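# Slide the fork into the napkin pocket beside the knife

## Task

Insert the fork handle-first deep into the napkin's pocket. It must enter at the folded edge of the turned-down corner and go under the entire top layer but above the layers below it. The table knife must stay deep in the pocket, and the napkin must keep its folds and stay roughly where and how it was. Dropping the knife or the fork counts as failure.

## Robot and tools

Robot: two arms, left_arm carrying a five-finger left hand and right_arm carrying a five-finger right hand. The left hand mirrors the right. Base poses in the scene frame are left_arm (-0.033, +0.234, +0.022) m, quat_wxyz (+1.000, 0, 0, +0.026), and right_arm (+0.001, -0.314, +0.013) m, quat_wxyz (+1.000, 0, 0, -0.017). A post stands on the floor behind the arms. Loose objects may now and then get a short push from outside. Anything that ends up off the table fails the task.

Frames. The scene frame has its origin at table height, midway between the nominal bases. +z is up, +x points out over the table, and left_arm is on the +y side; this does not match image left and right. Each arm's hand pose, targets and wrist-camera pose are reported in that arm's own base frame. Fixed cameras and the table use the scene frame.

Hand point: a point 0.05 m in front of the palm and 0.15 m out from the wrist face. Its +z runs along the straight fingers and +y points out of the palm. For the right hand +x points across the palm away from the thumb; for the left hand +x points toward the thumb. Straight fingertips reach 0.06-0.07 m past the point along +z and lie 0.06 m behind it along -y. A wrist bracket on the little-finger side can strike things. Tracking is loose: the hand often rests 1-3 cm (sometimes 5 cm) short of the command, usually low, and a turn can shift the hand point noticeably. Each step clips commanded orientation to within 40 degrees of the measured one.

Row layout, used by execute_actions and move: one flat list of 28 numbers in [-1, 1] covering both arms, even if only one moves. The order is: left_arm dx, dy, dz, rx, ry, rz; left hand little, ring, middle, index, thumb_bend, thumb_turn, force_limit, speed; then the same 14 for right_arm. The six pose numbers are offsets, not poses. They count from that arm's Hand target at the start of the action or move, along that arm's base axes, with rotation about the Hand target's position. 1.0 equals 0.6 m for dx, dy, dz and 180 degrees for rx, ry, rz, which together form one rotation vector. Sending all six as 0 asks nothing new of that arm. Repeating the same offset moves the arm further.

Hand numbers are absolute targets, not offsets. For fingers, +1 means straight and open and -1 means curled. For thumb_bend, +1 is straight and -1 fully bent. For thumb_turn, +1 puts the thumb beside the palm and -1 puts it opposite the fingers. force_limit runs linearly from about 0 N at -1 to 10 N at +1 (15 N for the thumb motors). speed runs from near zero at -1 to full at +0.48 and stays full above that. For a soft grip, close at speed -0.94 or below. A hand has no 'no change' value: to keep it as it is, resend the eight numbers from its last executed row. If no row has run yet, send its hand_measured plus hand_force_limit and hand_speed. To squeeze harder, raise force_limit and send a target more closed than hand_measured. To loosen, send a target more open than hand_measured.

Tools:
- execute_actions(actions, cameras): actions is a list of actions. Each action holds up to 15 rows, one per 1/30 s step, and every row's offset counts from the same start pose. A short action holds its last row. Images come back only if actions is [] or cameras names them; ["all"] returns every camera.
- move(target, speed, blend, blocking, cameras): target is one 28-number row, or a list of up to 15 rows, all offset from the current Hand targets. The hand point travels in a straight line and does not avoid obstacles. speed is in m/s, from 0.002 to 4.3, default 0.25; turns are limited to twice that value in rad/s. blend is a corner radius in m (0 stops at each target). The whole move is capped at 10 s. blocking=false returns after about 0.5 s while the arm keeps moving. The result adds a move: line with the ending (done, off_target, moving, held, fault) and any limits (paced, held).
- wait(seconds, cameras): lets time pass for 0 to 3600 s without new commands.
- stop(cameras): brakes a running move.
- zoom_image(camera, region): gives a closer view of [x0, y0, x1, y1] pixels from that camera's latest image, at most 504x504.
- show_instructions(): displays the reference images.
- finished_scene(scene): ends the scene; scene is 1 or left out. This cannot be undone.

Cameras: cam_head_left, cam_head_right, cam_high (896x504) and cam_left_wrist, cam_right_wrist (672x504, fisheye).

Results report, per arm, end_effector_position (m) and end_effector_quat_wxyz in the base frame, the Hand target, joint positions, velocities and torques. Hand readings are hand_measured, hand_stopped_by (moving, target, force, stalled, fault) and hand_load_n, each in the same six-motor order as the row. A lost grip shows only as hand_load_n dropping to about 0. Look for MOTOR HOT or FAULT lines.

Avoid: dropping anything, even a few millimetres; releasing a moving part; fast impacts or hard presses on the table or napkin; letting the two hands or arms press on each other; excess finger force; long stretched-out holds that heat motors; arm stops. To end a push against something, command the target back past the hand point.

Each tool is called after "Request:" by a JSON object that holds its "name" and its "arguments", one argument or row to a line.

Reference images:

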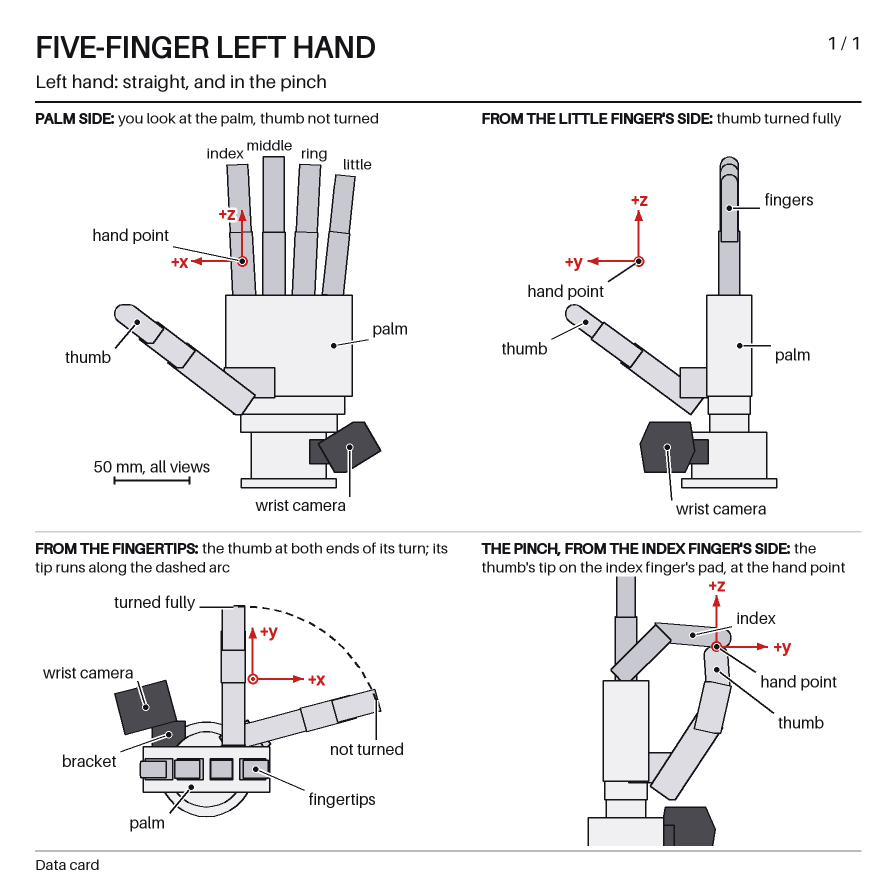

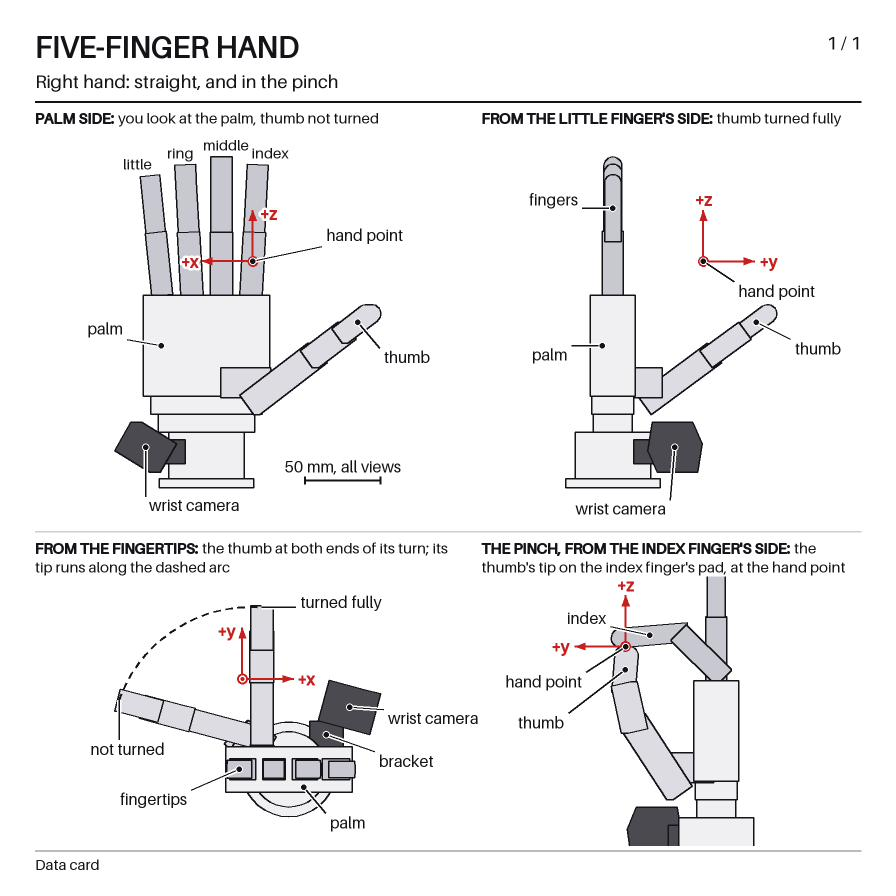

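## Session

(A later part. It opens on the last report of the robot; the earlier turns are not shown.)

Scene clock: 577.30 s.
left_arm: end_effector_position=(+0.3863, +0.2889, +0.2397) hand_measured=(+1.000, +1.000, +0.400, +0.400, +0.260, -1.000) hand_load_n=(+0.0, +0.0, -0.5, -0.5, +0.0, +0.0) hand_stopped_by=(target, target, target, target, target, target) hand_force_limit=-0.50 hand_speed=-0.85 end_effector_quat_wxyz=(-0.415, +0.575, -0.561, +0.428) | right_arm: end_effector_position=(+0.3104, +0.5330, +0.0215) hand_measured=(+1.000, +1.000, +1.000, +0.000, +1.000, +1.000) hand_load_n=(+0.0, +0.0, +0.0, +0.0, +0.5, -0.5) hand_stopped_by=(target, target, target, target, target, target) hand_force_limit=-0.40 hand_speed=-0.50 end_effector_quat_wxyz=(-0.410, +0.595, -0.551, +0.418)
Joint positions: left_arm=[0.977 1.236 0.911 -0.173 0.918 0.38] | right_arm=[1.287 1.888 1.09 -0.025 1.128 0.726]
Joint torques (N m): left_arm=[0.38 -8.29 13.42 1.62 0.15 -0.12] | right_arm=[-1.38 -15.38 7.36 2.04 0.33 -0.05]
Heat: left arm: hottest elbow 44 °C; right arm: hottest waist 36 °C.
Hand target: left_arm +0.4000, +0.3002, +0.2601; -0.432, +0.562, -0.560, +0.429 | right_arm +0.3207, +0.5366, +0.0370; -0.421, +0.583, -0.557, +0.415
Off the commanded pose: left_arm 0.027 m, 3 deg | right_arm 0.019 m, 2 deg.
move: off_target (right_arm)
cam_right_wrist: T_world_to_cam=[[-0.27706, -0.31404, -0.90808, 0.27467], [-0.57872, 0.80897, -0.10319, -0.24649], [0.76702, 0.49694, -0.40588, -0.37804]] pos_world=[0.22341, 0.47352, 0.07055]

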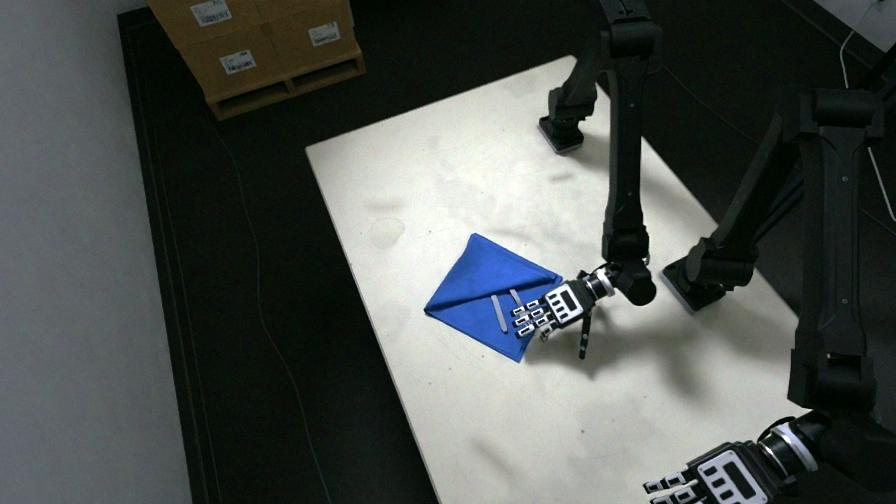

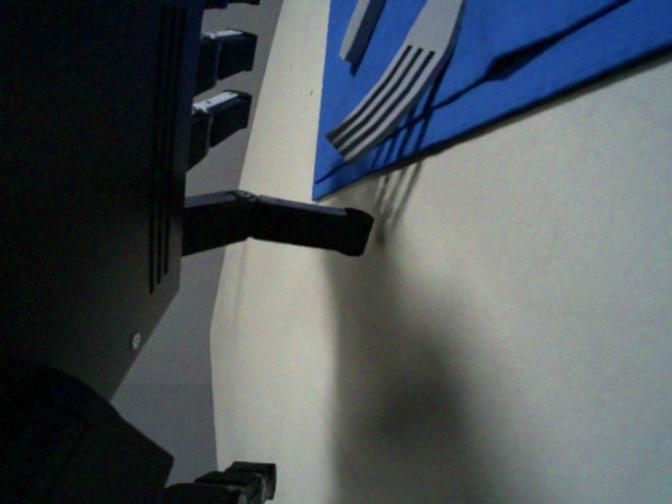

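Request:
{"name": "move", "arguments": {
  "target": [
    [0,0,0,0,0,0,1,1,0.4,0.4,0.26,-1,-0.5,-0.85, 0.022,-0.04,0.002,0,0,0,1,1,1,0.0,1,1,-0.4,-0.5]
  ],
  "speed": 0.04,
  "cameras": ["cam_high","cam_right_wrist","cam_head_right"]
}}

Request:
{"name": "zoom_image", "arguments": {
  "camera": "cam_high",
  "region": [500, 280, 600, 380]
}}

Request:
{"name": "zoom_image", "arguments": {
  "camera": "cam_right_wrist",
  "region": [300, 0, 672, 300]
}}

Scene clock: 580.73 s.
left_arm: end_effector_position=(+0.3863, +0.2889, +0.2397) hand_measured=(+1.000, +1.000, +0.400, +0.400, +0.260, -1.000) hand_load_n=(+0.0, +0.0, +0.0, +0.0, +0.5, +0.0) hand_stopped_by=(target, target, target, target, target, target) hand_force_limit=-0.50 hand_speed=-0.85 end_effector_quat_wxyz=(-0.415, +0.575, -0.561, +0.428) | right_arm: end_effector_position=(+0.3242, +0.5126, +0.0243) hand_measured=(+1.000, +1.000, +1.000, +0.000, +1.000, +1.000) hand_load_n=(+0.0, +0.0, +0.0, +0.0, +0.0, +0.0) hand_stopped_by=(target, target, target, target, target, target) hand_force_limit=-0.40 hand_speed=-0.50 end_effector_quat_wxyz=(-0.411, +0.594, -0.552, +0.416)
Joint positions: left_arm=[0.977 1.236 0.911 -0.173 0.918 0.38] | right_arm=[1.249 1.852 1.029 0.057 1.099 0.666]
Joint torques (N m): left_arm=[0.44 -8.18 13.39 1.66 0.15 -0.11] | right_arm=[-1.38 -14.92 6.57 2.14 0.31 -0.05]
Heat: left arm: hottest elbow 44 °C; right arm: hottest waist 36 °C.
Hand target: left_arm +0.4000, +0.3002, +0.2601; -0.432, +0.562, -0.560, +0.429 | right_arm +0.3339, +0.5124, +0.0380; -0.421, +0.583, -0.557, +0.415
Off the commanded pose: left_arm 0.027 m, 3 deg | right_arm 0.017 m, 2 deg.
move: off_target (right_arm)
cam_right_wrist: T_world_to_cam=[[-0.27762, -0.30995, -0.90932, 0.27272], [-0.57966, 0.80885, -0.09872, -0.22141], [0.7661, 0.49969, -0.40422, -0.37846]] pos_world=[0.23731, 0.45273, 0.07315]
Images, in order (width x height): cam_head_right 896x504, cam_high 896x504, cam_right_wrist 672x504.

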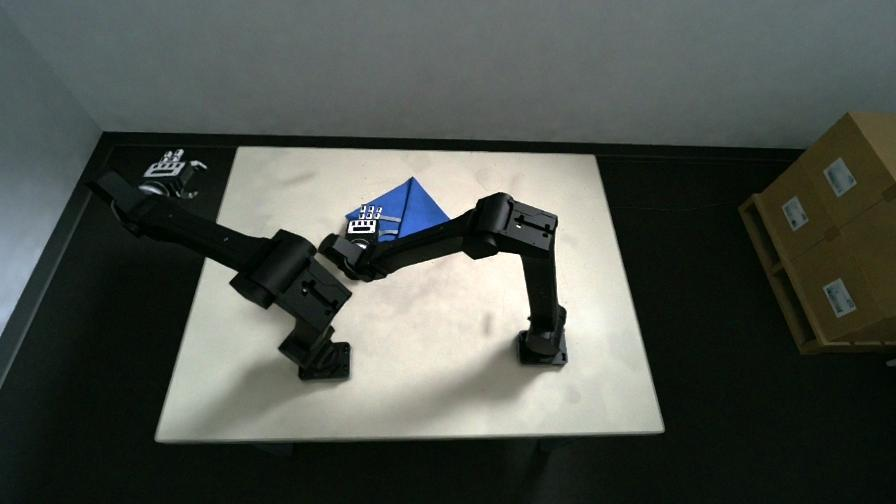

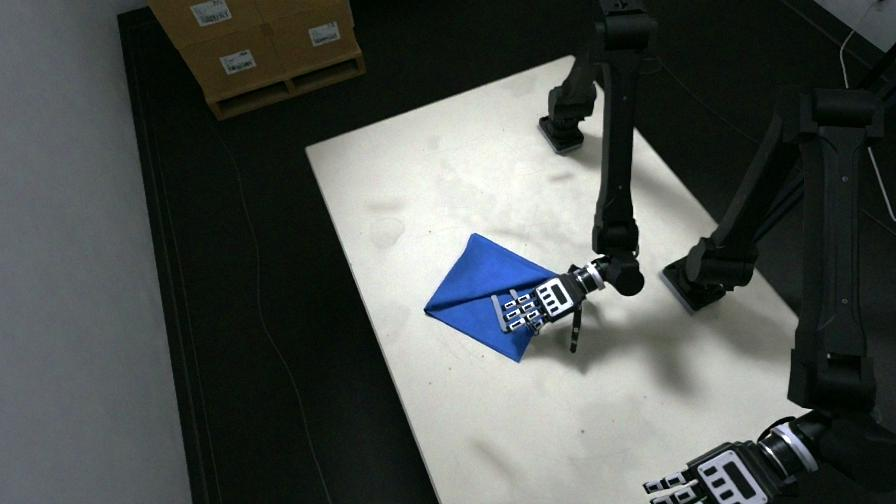

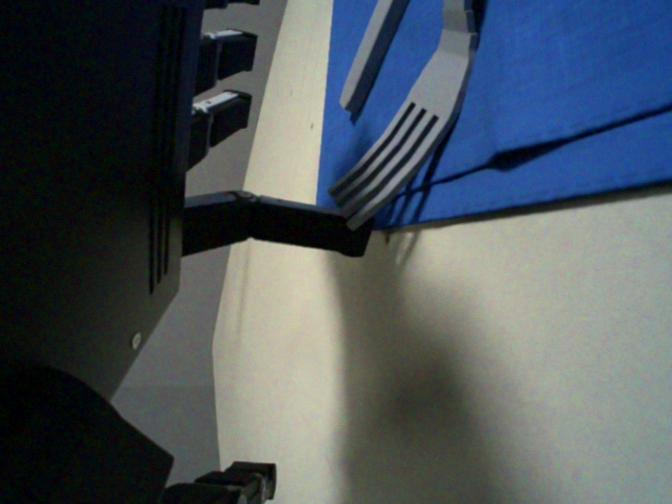

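Scaled by 5.040 from the camera's image (finer frame: 1280x720).

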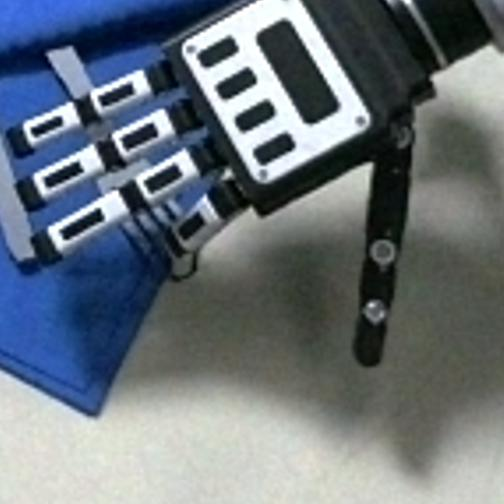

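Scaled by 1.355 from the camera's image (finer frame: 960x720).

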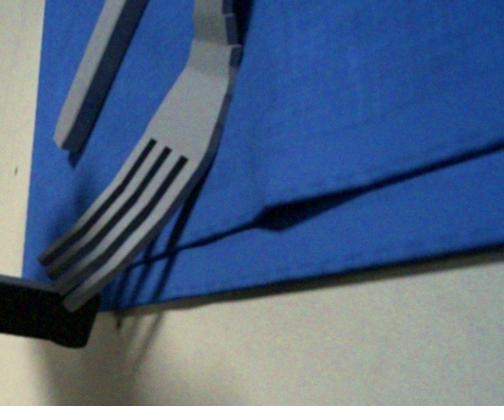

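Request:
{"name": "move", "arguments": {
  "target": [
    [0,0,0,0,0,0,1,1,0.4,0.4,0.26,-1,-0.5,-0.85, -0.006,-0.03,0.002,0,0,0,1,1,1,0.0,1,1,-0.4,-0.5]
  ],
  "speed": 0.04,
  "cameras": ["cam_high","cam_right_wrist","cam_head_right"]
}}

Request:
{"name": "zoom_image", "arguments": {
  "camera": "cam_high",
  "region": [500, 280, 600, 380]
}}

Request:
{"name": "zoom_image", "arguments": {
  "camera": "cam_right_wrist",
  "region": [300, 0, 672, 300]
}}

Scene clock: 584.47 s.
left_arm: end_effector_position=(+0.3863, +0.2889, +0.2397) hand_measured=(+1.000, +1.000, +0.400, +0.400, +0.260, -1.000) hand_load_n=(+0.0, +0.0, +0.0, +0.0, +0.0, +0.0) hand_stopped_by=(target, target, target, target, target, target) hand_force_limit=-0.50 hand_speed=-0.85 end_effector_quat_wxyz=(-0.415, +0.575, -0.561, +0.428) | right_arm: end_effector_position=(+0.3201, +0.4951, +0.0261) hand_measured=(+1.000, +1.000, +1.000, +0.000, +1.000, +1.000) hand_load_n=(+0.0, +0.0, +0.0, +0.0, +0.0, -0.5) hand_stopped_by=(target, target, target, target, target, target) hand_force_limit=-0.40 hand_speed=-0.50 end_effector_quat_wxyz=(-0.412, +0.595, -0.552, +0.416)
Joint positions: left_arm=[0.977 1.236 0.911 -0.173 0.918 0.38] | right_arm=[1.245 1.814 0.972 0.083 1.094 0.658]
Joint torques (N m): left_arm=[0.44 -8.18 13.38 1.65 0.15 -0.11] | right_arm=[-1.49 -14.21 6.45 2.15 0.31 -0.04]
Heat: left arm: hottest elbow 44 °C; right arm: hottest waist 36 °C.
Hand target: left_arm +0.4000, +0.3002, +0.2601; -0.432, +0.562, -0.560, +0.429 | right_arm +0.3304, +0.4945, +0.0394; -0.421, +0.583, -0.557, +0.415
Off the commanded pose: left_arm 0.027 m, 3 deg | right_arm 0.017 m, 2 deg.
move: off_target (right_arm)
cam_right_wrist: T_world_to_cam=[[-0.27736, -0.30981, -0.90944, 0.26771], [-0.58131, 0.80777, -0.09788, -0.20847], [0.76495, 0.50152, -0.40414, -0.36649]] pos_world=[0.23341, 0.43514, 0.07495]
Images, in order (width x height): cam_head_right 896x504, cam_high 896x504, cam_right_wrist 672x504.

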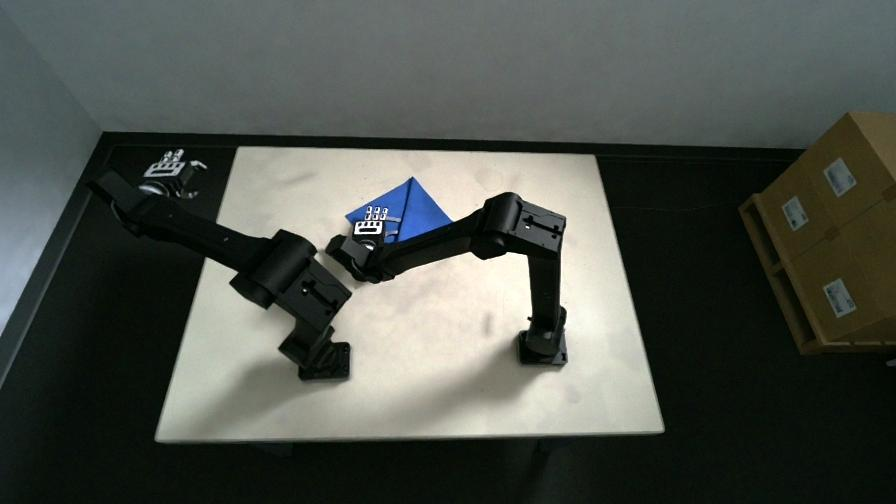

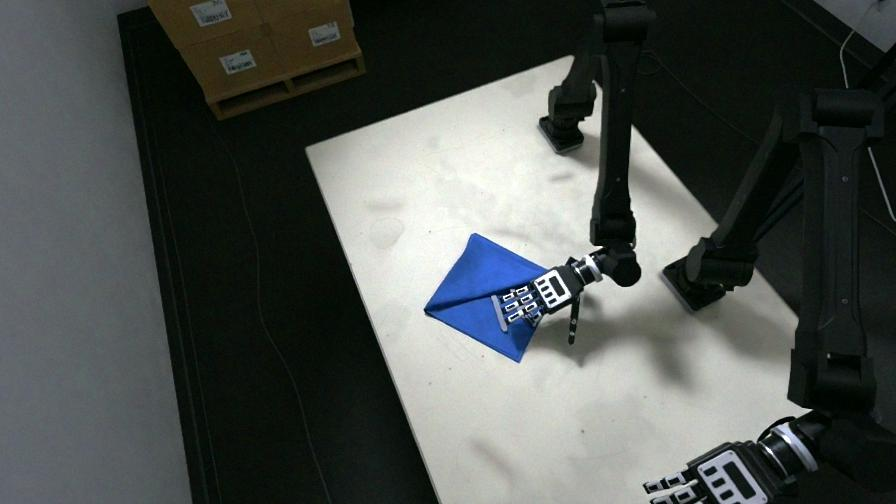

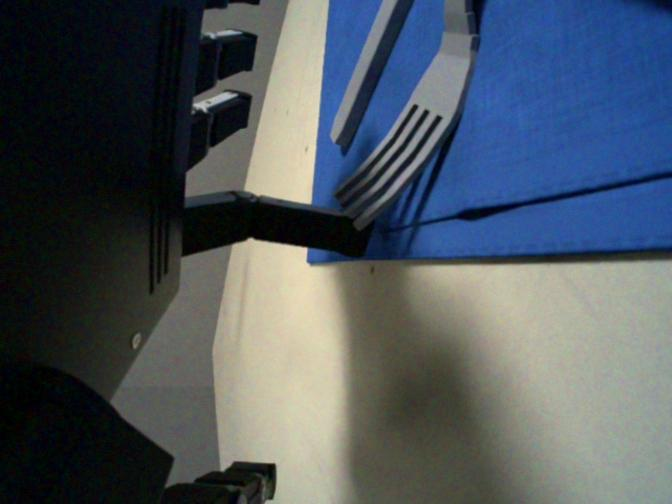

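Scaled by 5.040 from the camera's image (finer frame: 1280x720).

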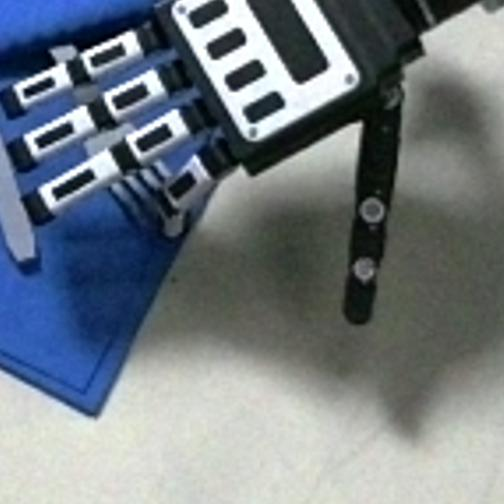

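Scaled by 1.355 from the camera's image (finer frame: 960x720).

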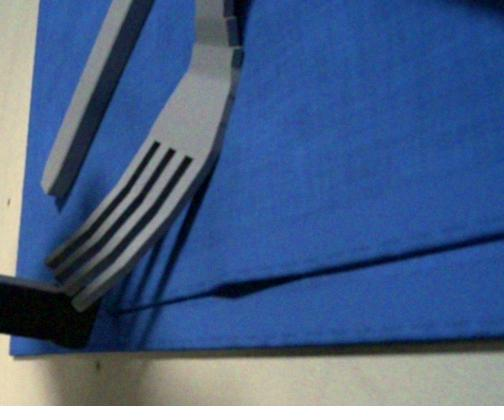

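Request:
{"name": "move", "arguments": {
  "target": [
    [0,0,0,0,0,0,1,1,0.4,0.4,0.26,-1,-0.5,-0.85, 0.0,-0.022,0.0,0,0,0,1,1,1,0.0,1,1,-0.4,-0.5]
  ],
  "speed": 0.04,
  "cameras": ["cam_high","cam_right_wrist","cam_head_right"]
}}

Request:
{"name": "zoom_image", "arguments": {
  "camera": "cam_high",
  "region": [420, 220, 600, 400]
}}

Request:
{"name": "zoom_image", "arguments": {
  "camera": "cam_right_wrist",
  "region": [300, 0, 672, 300]
}}

Scene clock: 587.17 s.
left_arm: end_effector_position=(+0.3863, +0.2889, +0.2397) hand_measured=(+1.000, +1.000, +0.400, +0.400, +0.260, -1.000) hand_load_n=(+0.0, +0.0, +0.0, +0.0, +0.0, +0.0) hand_stopped_by=(target, target, target, target, target, target) hand_force_limit=-0.50 hand_speed=-0.85 end_effector_quat_wxyz=(-0.415, +0.575, -0.561, +0.428) | right_arm: end_effector_position=(+0.3208, +0.4815, +0.0264) hand_measured=(+1.000, +1.000, +1.000, +0.000, +1.000, +1.000) hand_load_n=(+0.0, +0.0, +0.0, +0.0, +0.0, -0.5) hand_stopped_by=(target, target, target, target, target, target) hand_force_limit=-0.40 hand_speed=-0.50 end_effector_quat_wxyz=(-0.412, +0.594, -0.552, +0.416)
Joint positions: left_arm=[0.977 1.236 0.911 -0.173 0.918 0.38] | right_arm=[1.235 1.79 0.932 0.111 1.088 0.646]
Joint torques (N m): left_arm=[0.5 -8.06 13.38 1.69 0.14 -0.11] | right_arm=[-1.32 -13.68 6.37 2.17 0.31 -0.05]
Heat: left arm: hottest elbow 44 °C; right arm: hottest waist 36 °C.
Hand target: left_arm +0.4000, +0.3002, +0.2601; -0.432, +0.562, -0.560, +0.429 | right_arm +0.3304, +0.4812, +0.0393; -0.421, +0.583, -0.557, +0.415
Off the commanded pose: left_arm 0.027 m, 3 deg | right_arm 0.016 m, 2 deg.
move: off_target (right_arm)
cam_right_wrist: T_world_to_cam=[[-0.27781, -0.30859, -0.90972, 0.26352], [-0.5797, 0.80899, -0.09739, -0.19809], [0.76601, 0.50031, -0.40364, -0.35971]] pos_world=[0.23391, 0.42154, 0.07525]
Images, in order (width x height): cam_head_right 896x504, cam_high 896x504, cam_right_wrist 672x504.

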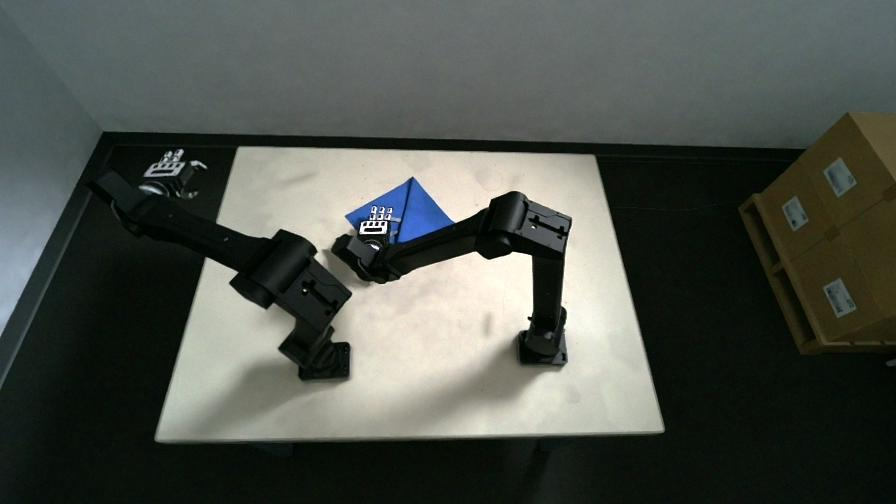

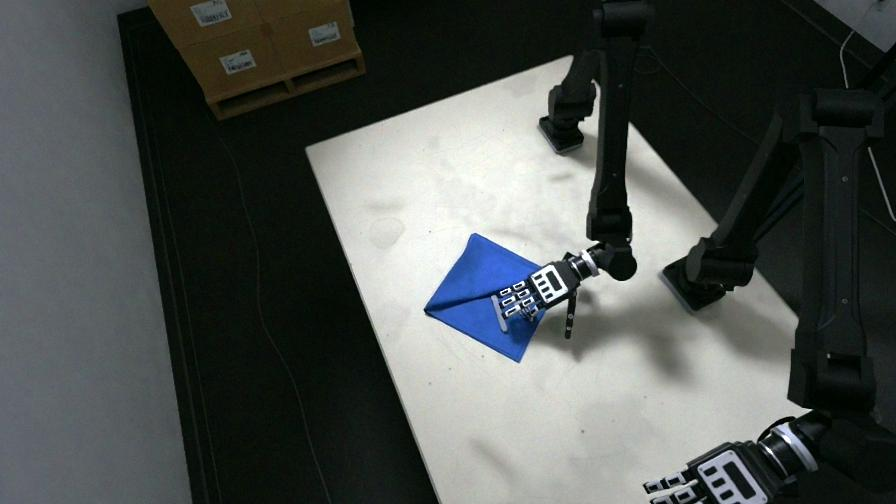

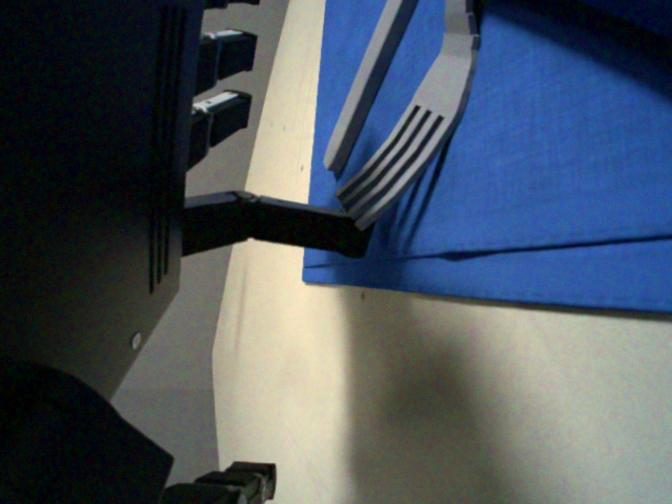

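Scaled by 2.800 from the camera's image (finer frame: 1280x720).

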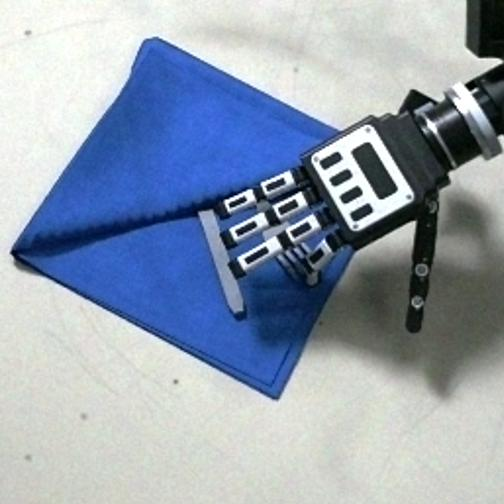

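Scaled by 1.355 from the camera's image (finer frame: 960x720).

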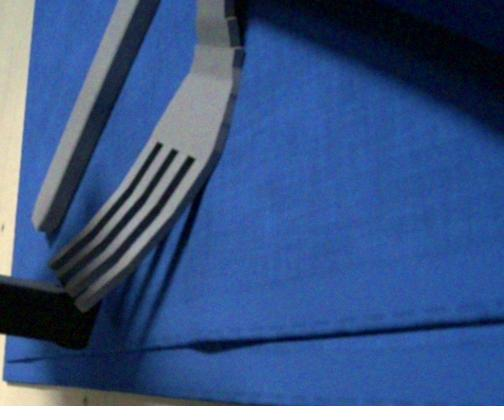

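Request:
{"name": "move", "arguments": {
  "target": [
    [0,0,0,0,0,0,1,1,0.4,0.4,0.26,-1,-0.5,-0.85, 0.0,0.06,0.01,0,0,0,1,1,1,0.0,1,1,-0.4,-0.5],
    [0,0,0,0,0,0,1,1,0.4,0.4,0.26,-1,-0.5,-0.85, -0.05,0.08,0.16,0,0,0,1,1,1,0.0,1,1,-0.4,-0.5]
  ],
  "speed": [0.06, 0.15],
  "cameras": ["cam_high","cam_right_wrist","cam_head_right"]
}}

Request:
{"name": "zoom_image", "arguments": {
  "camera": "cam_high",
  "region": [420, 220, 600, 400]
}}

Request:
{"name": "zoom_image", "arguments": {
  "camera": "cam_head_right",
  "region": [330, 165, 470, 290]
}}

Scene clock: 591.90 s.
left_arm: end_effector_position=(+0.3863, +0.2889, +0.2397) hand_measured=(+1.000, +1.000, +0.400, +0.400, +0.260, -1.000) hand_load_n=(+0.0, -0.5, +0.0, +0.0, +0.0, +0.5) hand_stopped_by=(target, target, target, target, target, target) hand_force_limit=-0.50 hand_speed=-0.85 end_effector_quat_wxyz=(-0.415, +0.575, -0.561, +0.428) | right_arm: end_effector_position=(+0.3038, +0.5151, +0.1192) hand_measured=(+1.000, +1.000, +1.000, +0.000, +1.000, +1.000) hand_load_n=(+0.0, +0.0, +0.0, +0.0, +0.0, +0.0) hand_stopped_by=(target, target, target, target, target, target) hand_force_limit=-0.40 hand_speed=-0.50 end_effector_quat_wxyz=(-0.406, +0.593, -0.552, +0.423)
Joint positions: left_arm=[0.977 1.236 0.911 -0.173 0.918 0.38] | right_arm=[1.293 1.687 1.121 -0.282 1.142 0.744]
Joint torques (N m): left_arm=[0.38 -8.18 13.41 1.63 0.15 -0.11] | right_arm=[0.67 -12.86 10.96 0.53 0.67 0.23]
Heat: left arm: hottest elbow 44 °C; right arm: hottest waist 36 °C.
Hand target: left_arm +0.4000, +0.3002, +0.2601; -0.432, +0.562, -0.560, +0.429 | right_arm +0.3004, +0.5292, +0.1355; -0.421, +0.583, -0.557, +0.415
Off the commanded pose: left_arm 0.027 m, 3 deg | right_arm 0.022 m, 2 deg.
move: off_target (right_arm)
cam_right_wrist: T_world_to_cam=[[-0.27746, -0.31855, -0.90639, 0.35816], [-0.57054, 0.81369, -0.11131, -0.22964], [0.77298, 0.48625, -0.40751, -0.32053]] pos_world=[0.21612, 0.45681, 0.16845]
Images, in order (width x height): cam_head_right 896x504, cam_high 896x504, cam_right_wrist 672x504.

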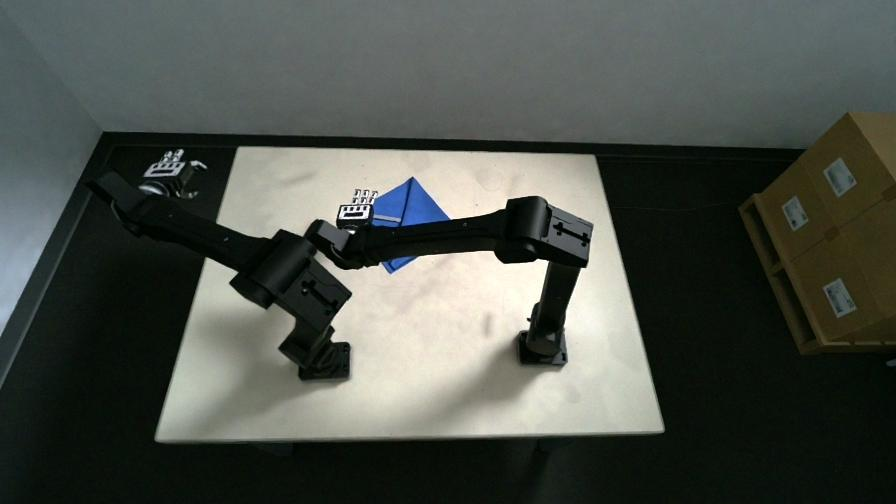

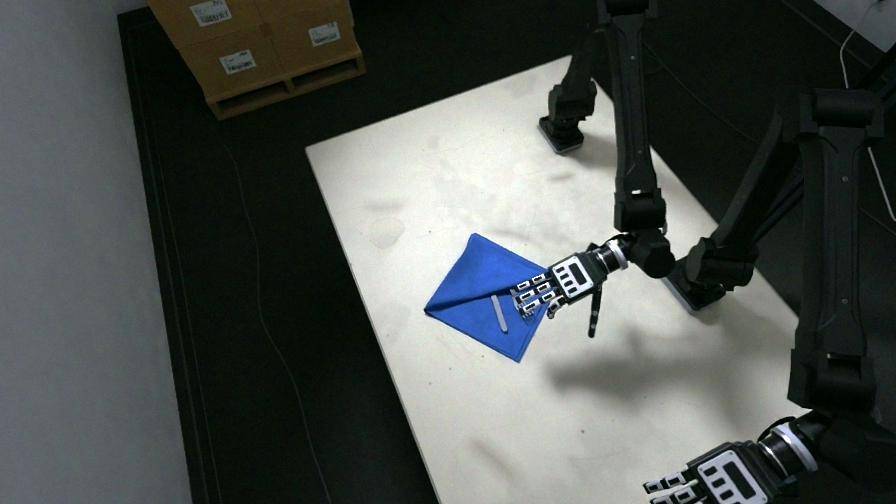

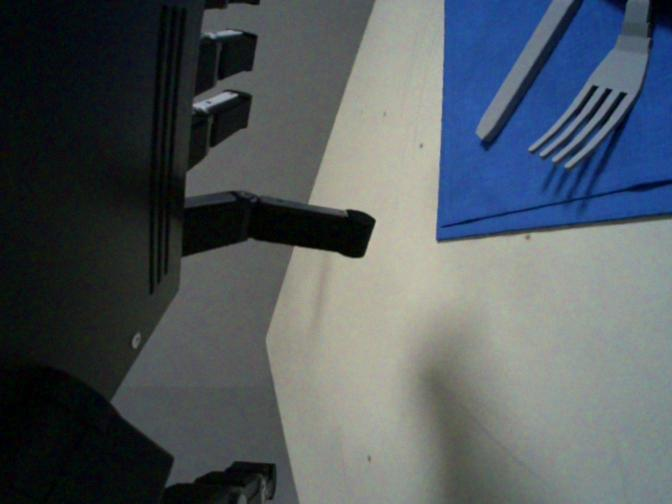

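Scaled by 2.800 from the camera's image (finer frame: 1280x720).

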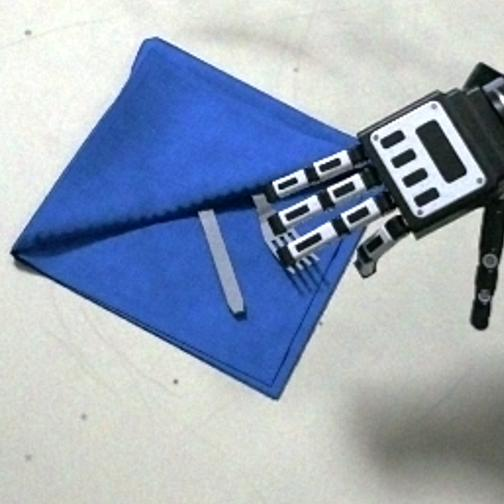

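Scaled by 3.600 from the camera's image (finer frame: 1280x720).

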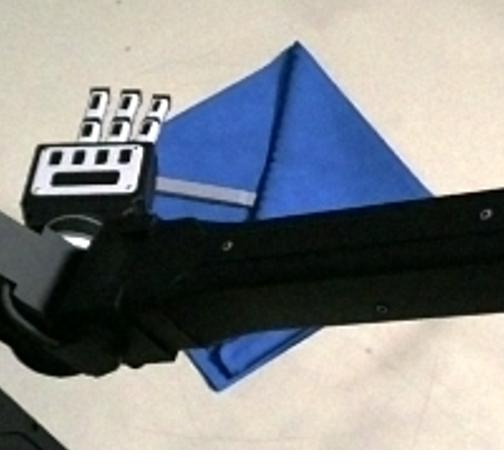

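Request:
{"name": "move", "arguments": {
  "target": [
    [0,0,0,0,0,0,1,1,0.4,0.4,0.26,-1,-0.5,-0.85, 0.0,0.0,0.2,0,0,0,1,1,1,0.0,1,1,-0.4,-0.5],
    [0,0,0,0,0,0,1,1,0.4,0.4,0.26,-1,-0.5,-0.85, 0.0,-0.6,0.2,0,0,0,1,1,1,0.0,1,1,-0.4,-0.5]
  ],
  "speed": 0.25,
  "blend": 0.04,
  "cameras": ["cam_high","cam_head_left","cam_head_right","cam_right_wrist"]
}}

Request:
{"name": "zoom_image", "arguments": {
  "camera": "cam_high",
  "region": [410, 220, 590, 380]
}}

Request:
{"name": "zoom_image", "arguments": {
  "camera": "cam_head_right",
  "region": [330, 165, 470, 290]
}}

Request:
{"name": "zoom_image", "arguments": {
  "camera": "cam_head_left",
  "region": [320, 165, 460, 290]
}}

Scene clock: 597.80 s.
left_arm: end_effector_position=(+0.3863, +0.2889, +0.2397) hand_measured=(+1.000, +1.000, +0.400, +0.400, +0.260, -1.000) hand_load_n=(+0.0, +0.0, +0.0, +0.0, +0.0, +0.0) hand_stopped_by=(target, target, target, target, target, target) hand_force_limit=-0.50 hand_speed=-0.85 end_effector_quat_wxyz=(-0.415, +0.575, -0.561, +0.428) | right_arm: end_effector_position=(+0.2967, +0.1734, +0.2522) hand_measured=(+1.000, +1.000, +1.000, +0.000, +1.000, +1.000) hand_load_n=(+0.0, +0.0, +0.0, +0.0, +0.0, -0.5) hand_stopped_by=(target, target, target, target, target, target) hand_force_limit=-0.40 hand_speed=-0.50 end_effector_quat_wxyz=(-0.423, +0.586, -0.558, +0.408)
Joint positions: left_arm=[0.977 1.236 0.911 -0.173 0.918 0.38] | right_arm=[0.803 0.572 0.591 -0.441 0.716 0.279]
Joint torques (N m): left_arm=[0.5 -8.29 13.42 1.61 0.14 -0.12] | right_arm=[-1.32 0.5 10.36 1.89 0.05 -0.04]
Heat: left arm: hottest elbow 44 °C; right arm: hottest waist 35 °C.
Hand target: left_arm +0.4000, +0.3002, +0.2601; -0.432, +0.562, -0.560, +0.429 | right_arm +0.3004, +0.1693, +0.2555; -0.421, +0.583, -0.557, +0.415
Off the commanded pose: left_arm 0.027 m, 3 deg | right_arm 0.007 m, 1 deg.
move: done
cam_right_wrist: T_world_to_cam=[[-0.27296, -0.2788, -0.92074, 0.36333], [-0.5791, 0.81187, -0.07415, 0.0526], [0.7682, 0.51297, -0.38306, -0.10412]] pos_world=[0.20962, 0.112, 0.29855]
Images, in order (width x height): cam_head_left 896x504, cam_head_right 896x504, cam_high 896x504, cam_right_wrist 672x504.

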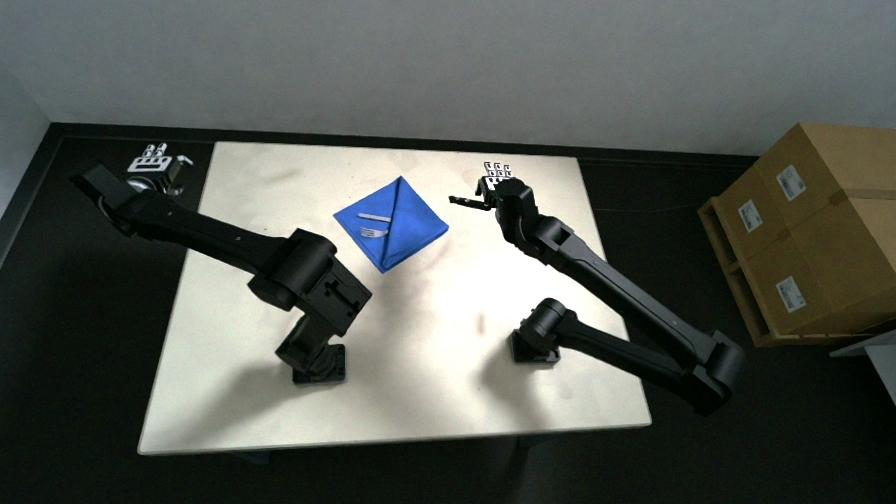

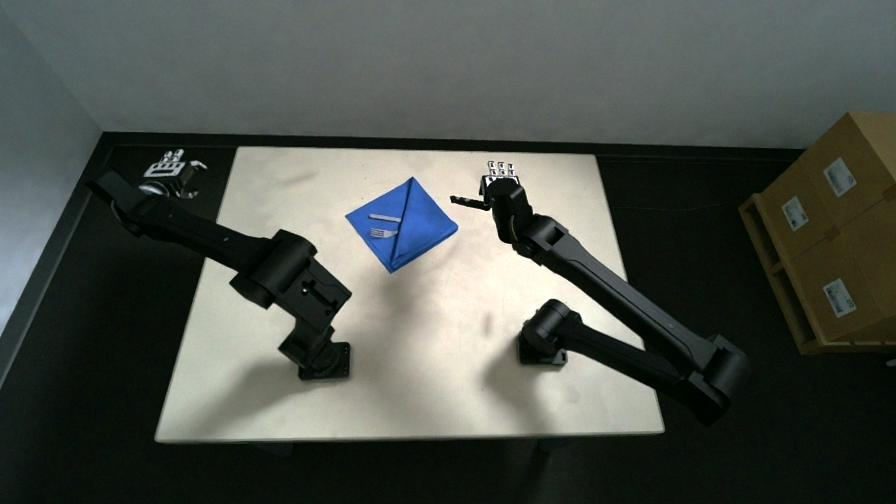

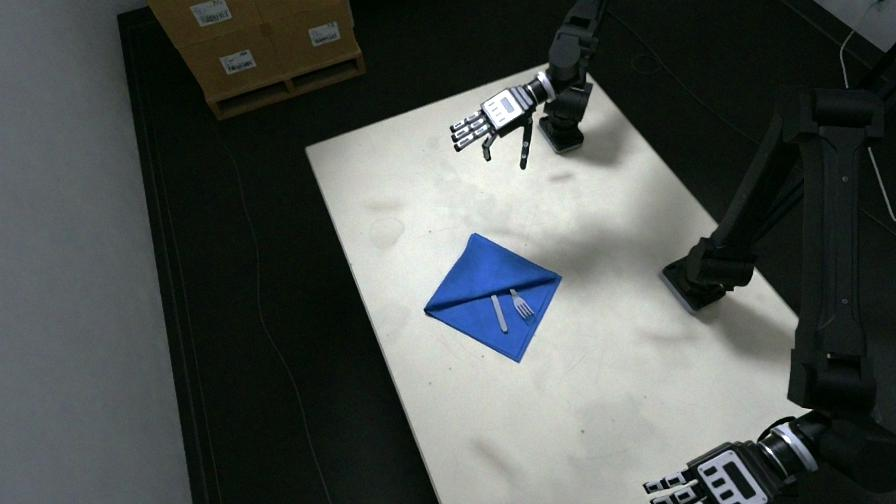

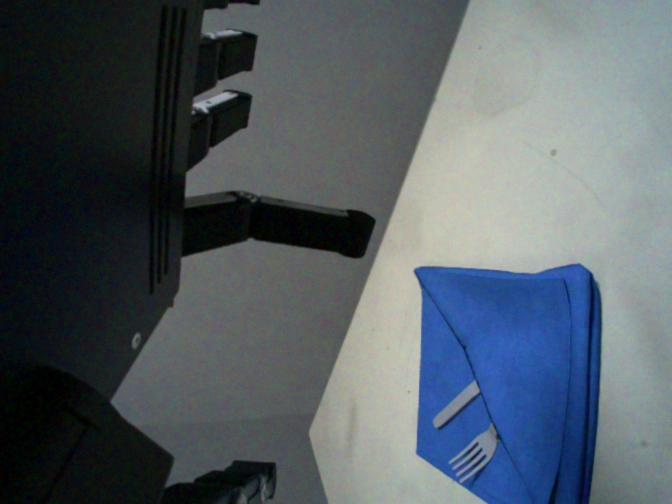

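Scaled by 2.800 from the camera's image (finer frame: 1280x720).

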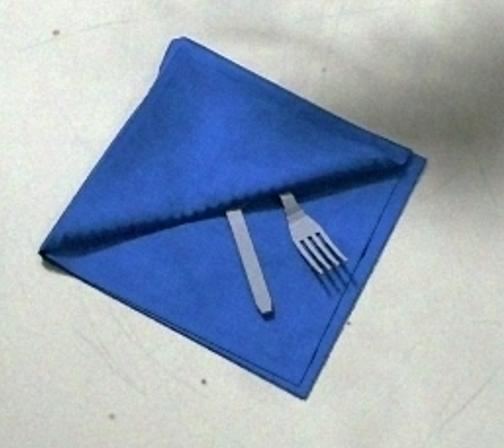

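Scaled by 3.600 from the camera's image (finer frame: 1280x720).

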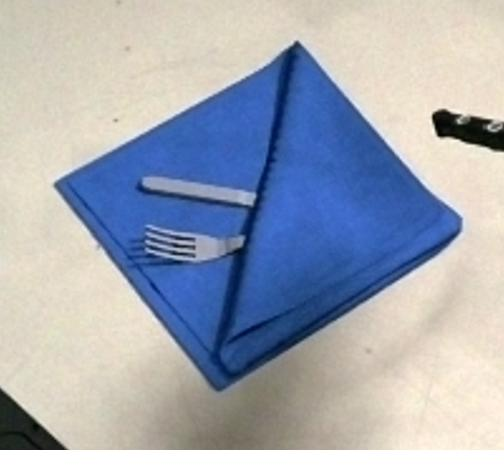

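Scaled by 3.600 from the camera's image (finer frame: 1280x720).

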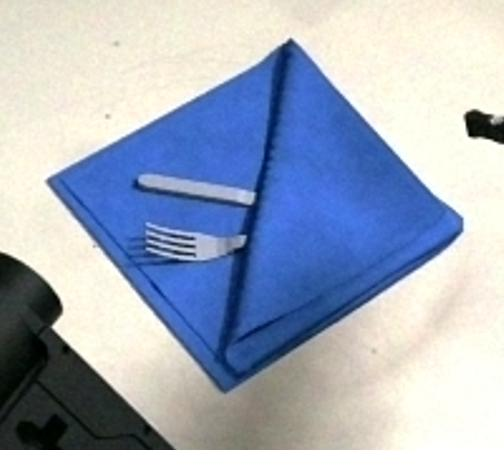

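Request:
{"name": "finished_scene", "arguments": {
  "scene": 1
}}

The scene is finished: the task was done.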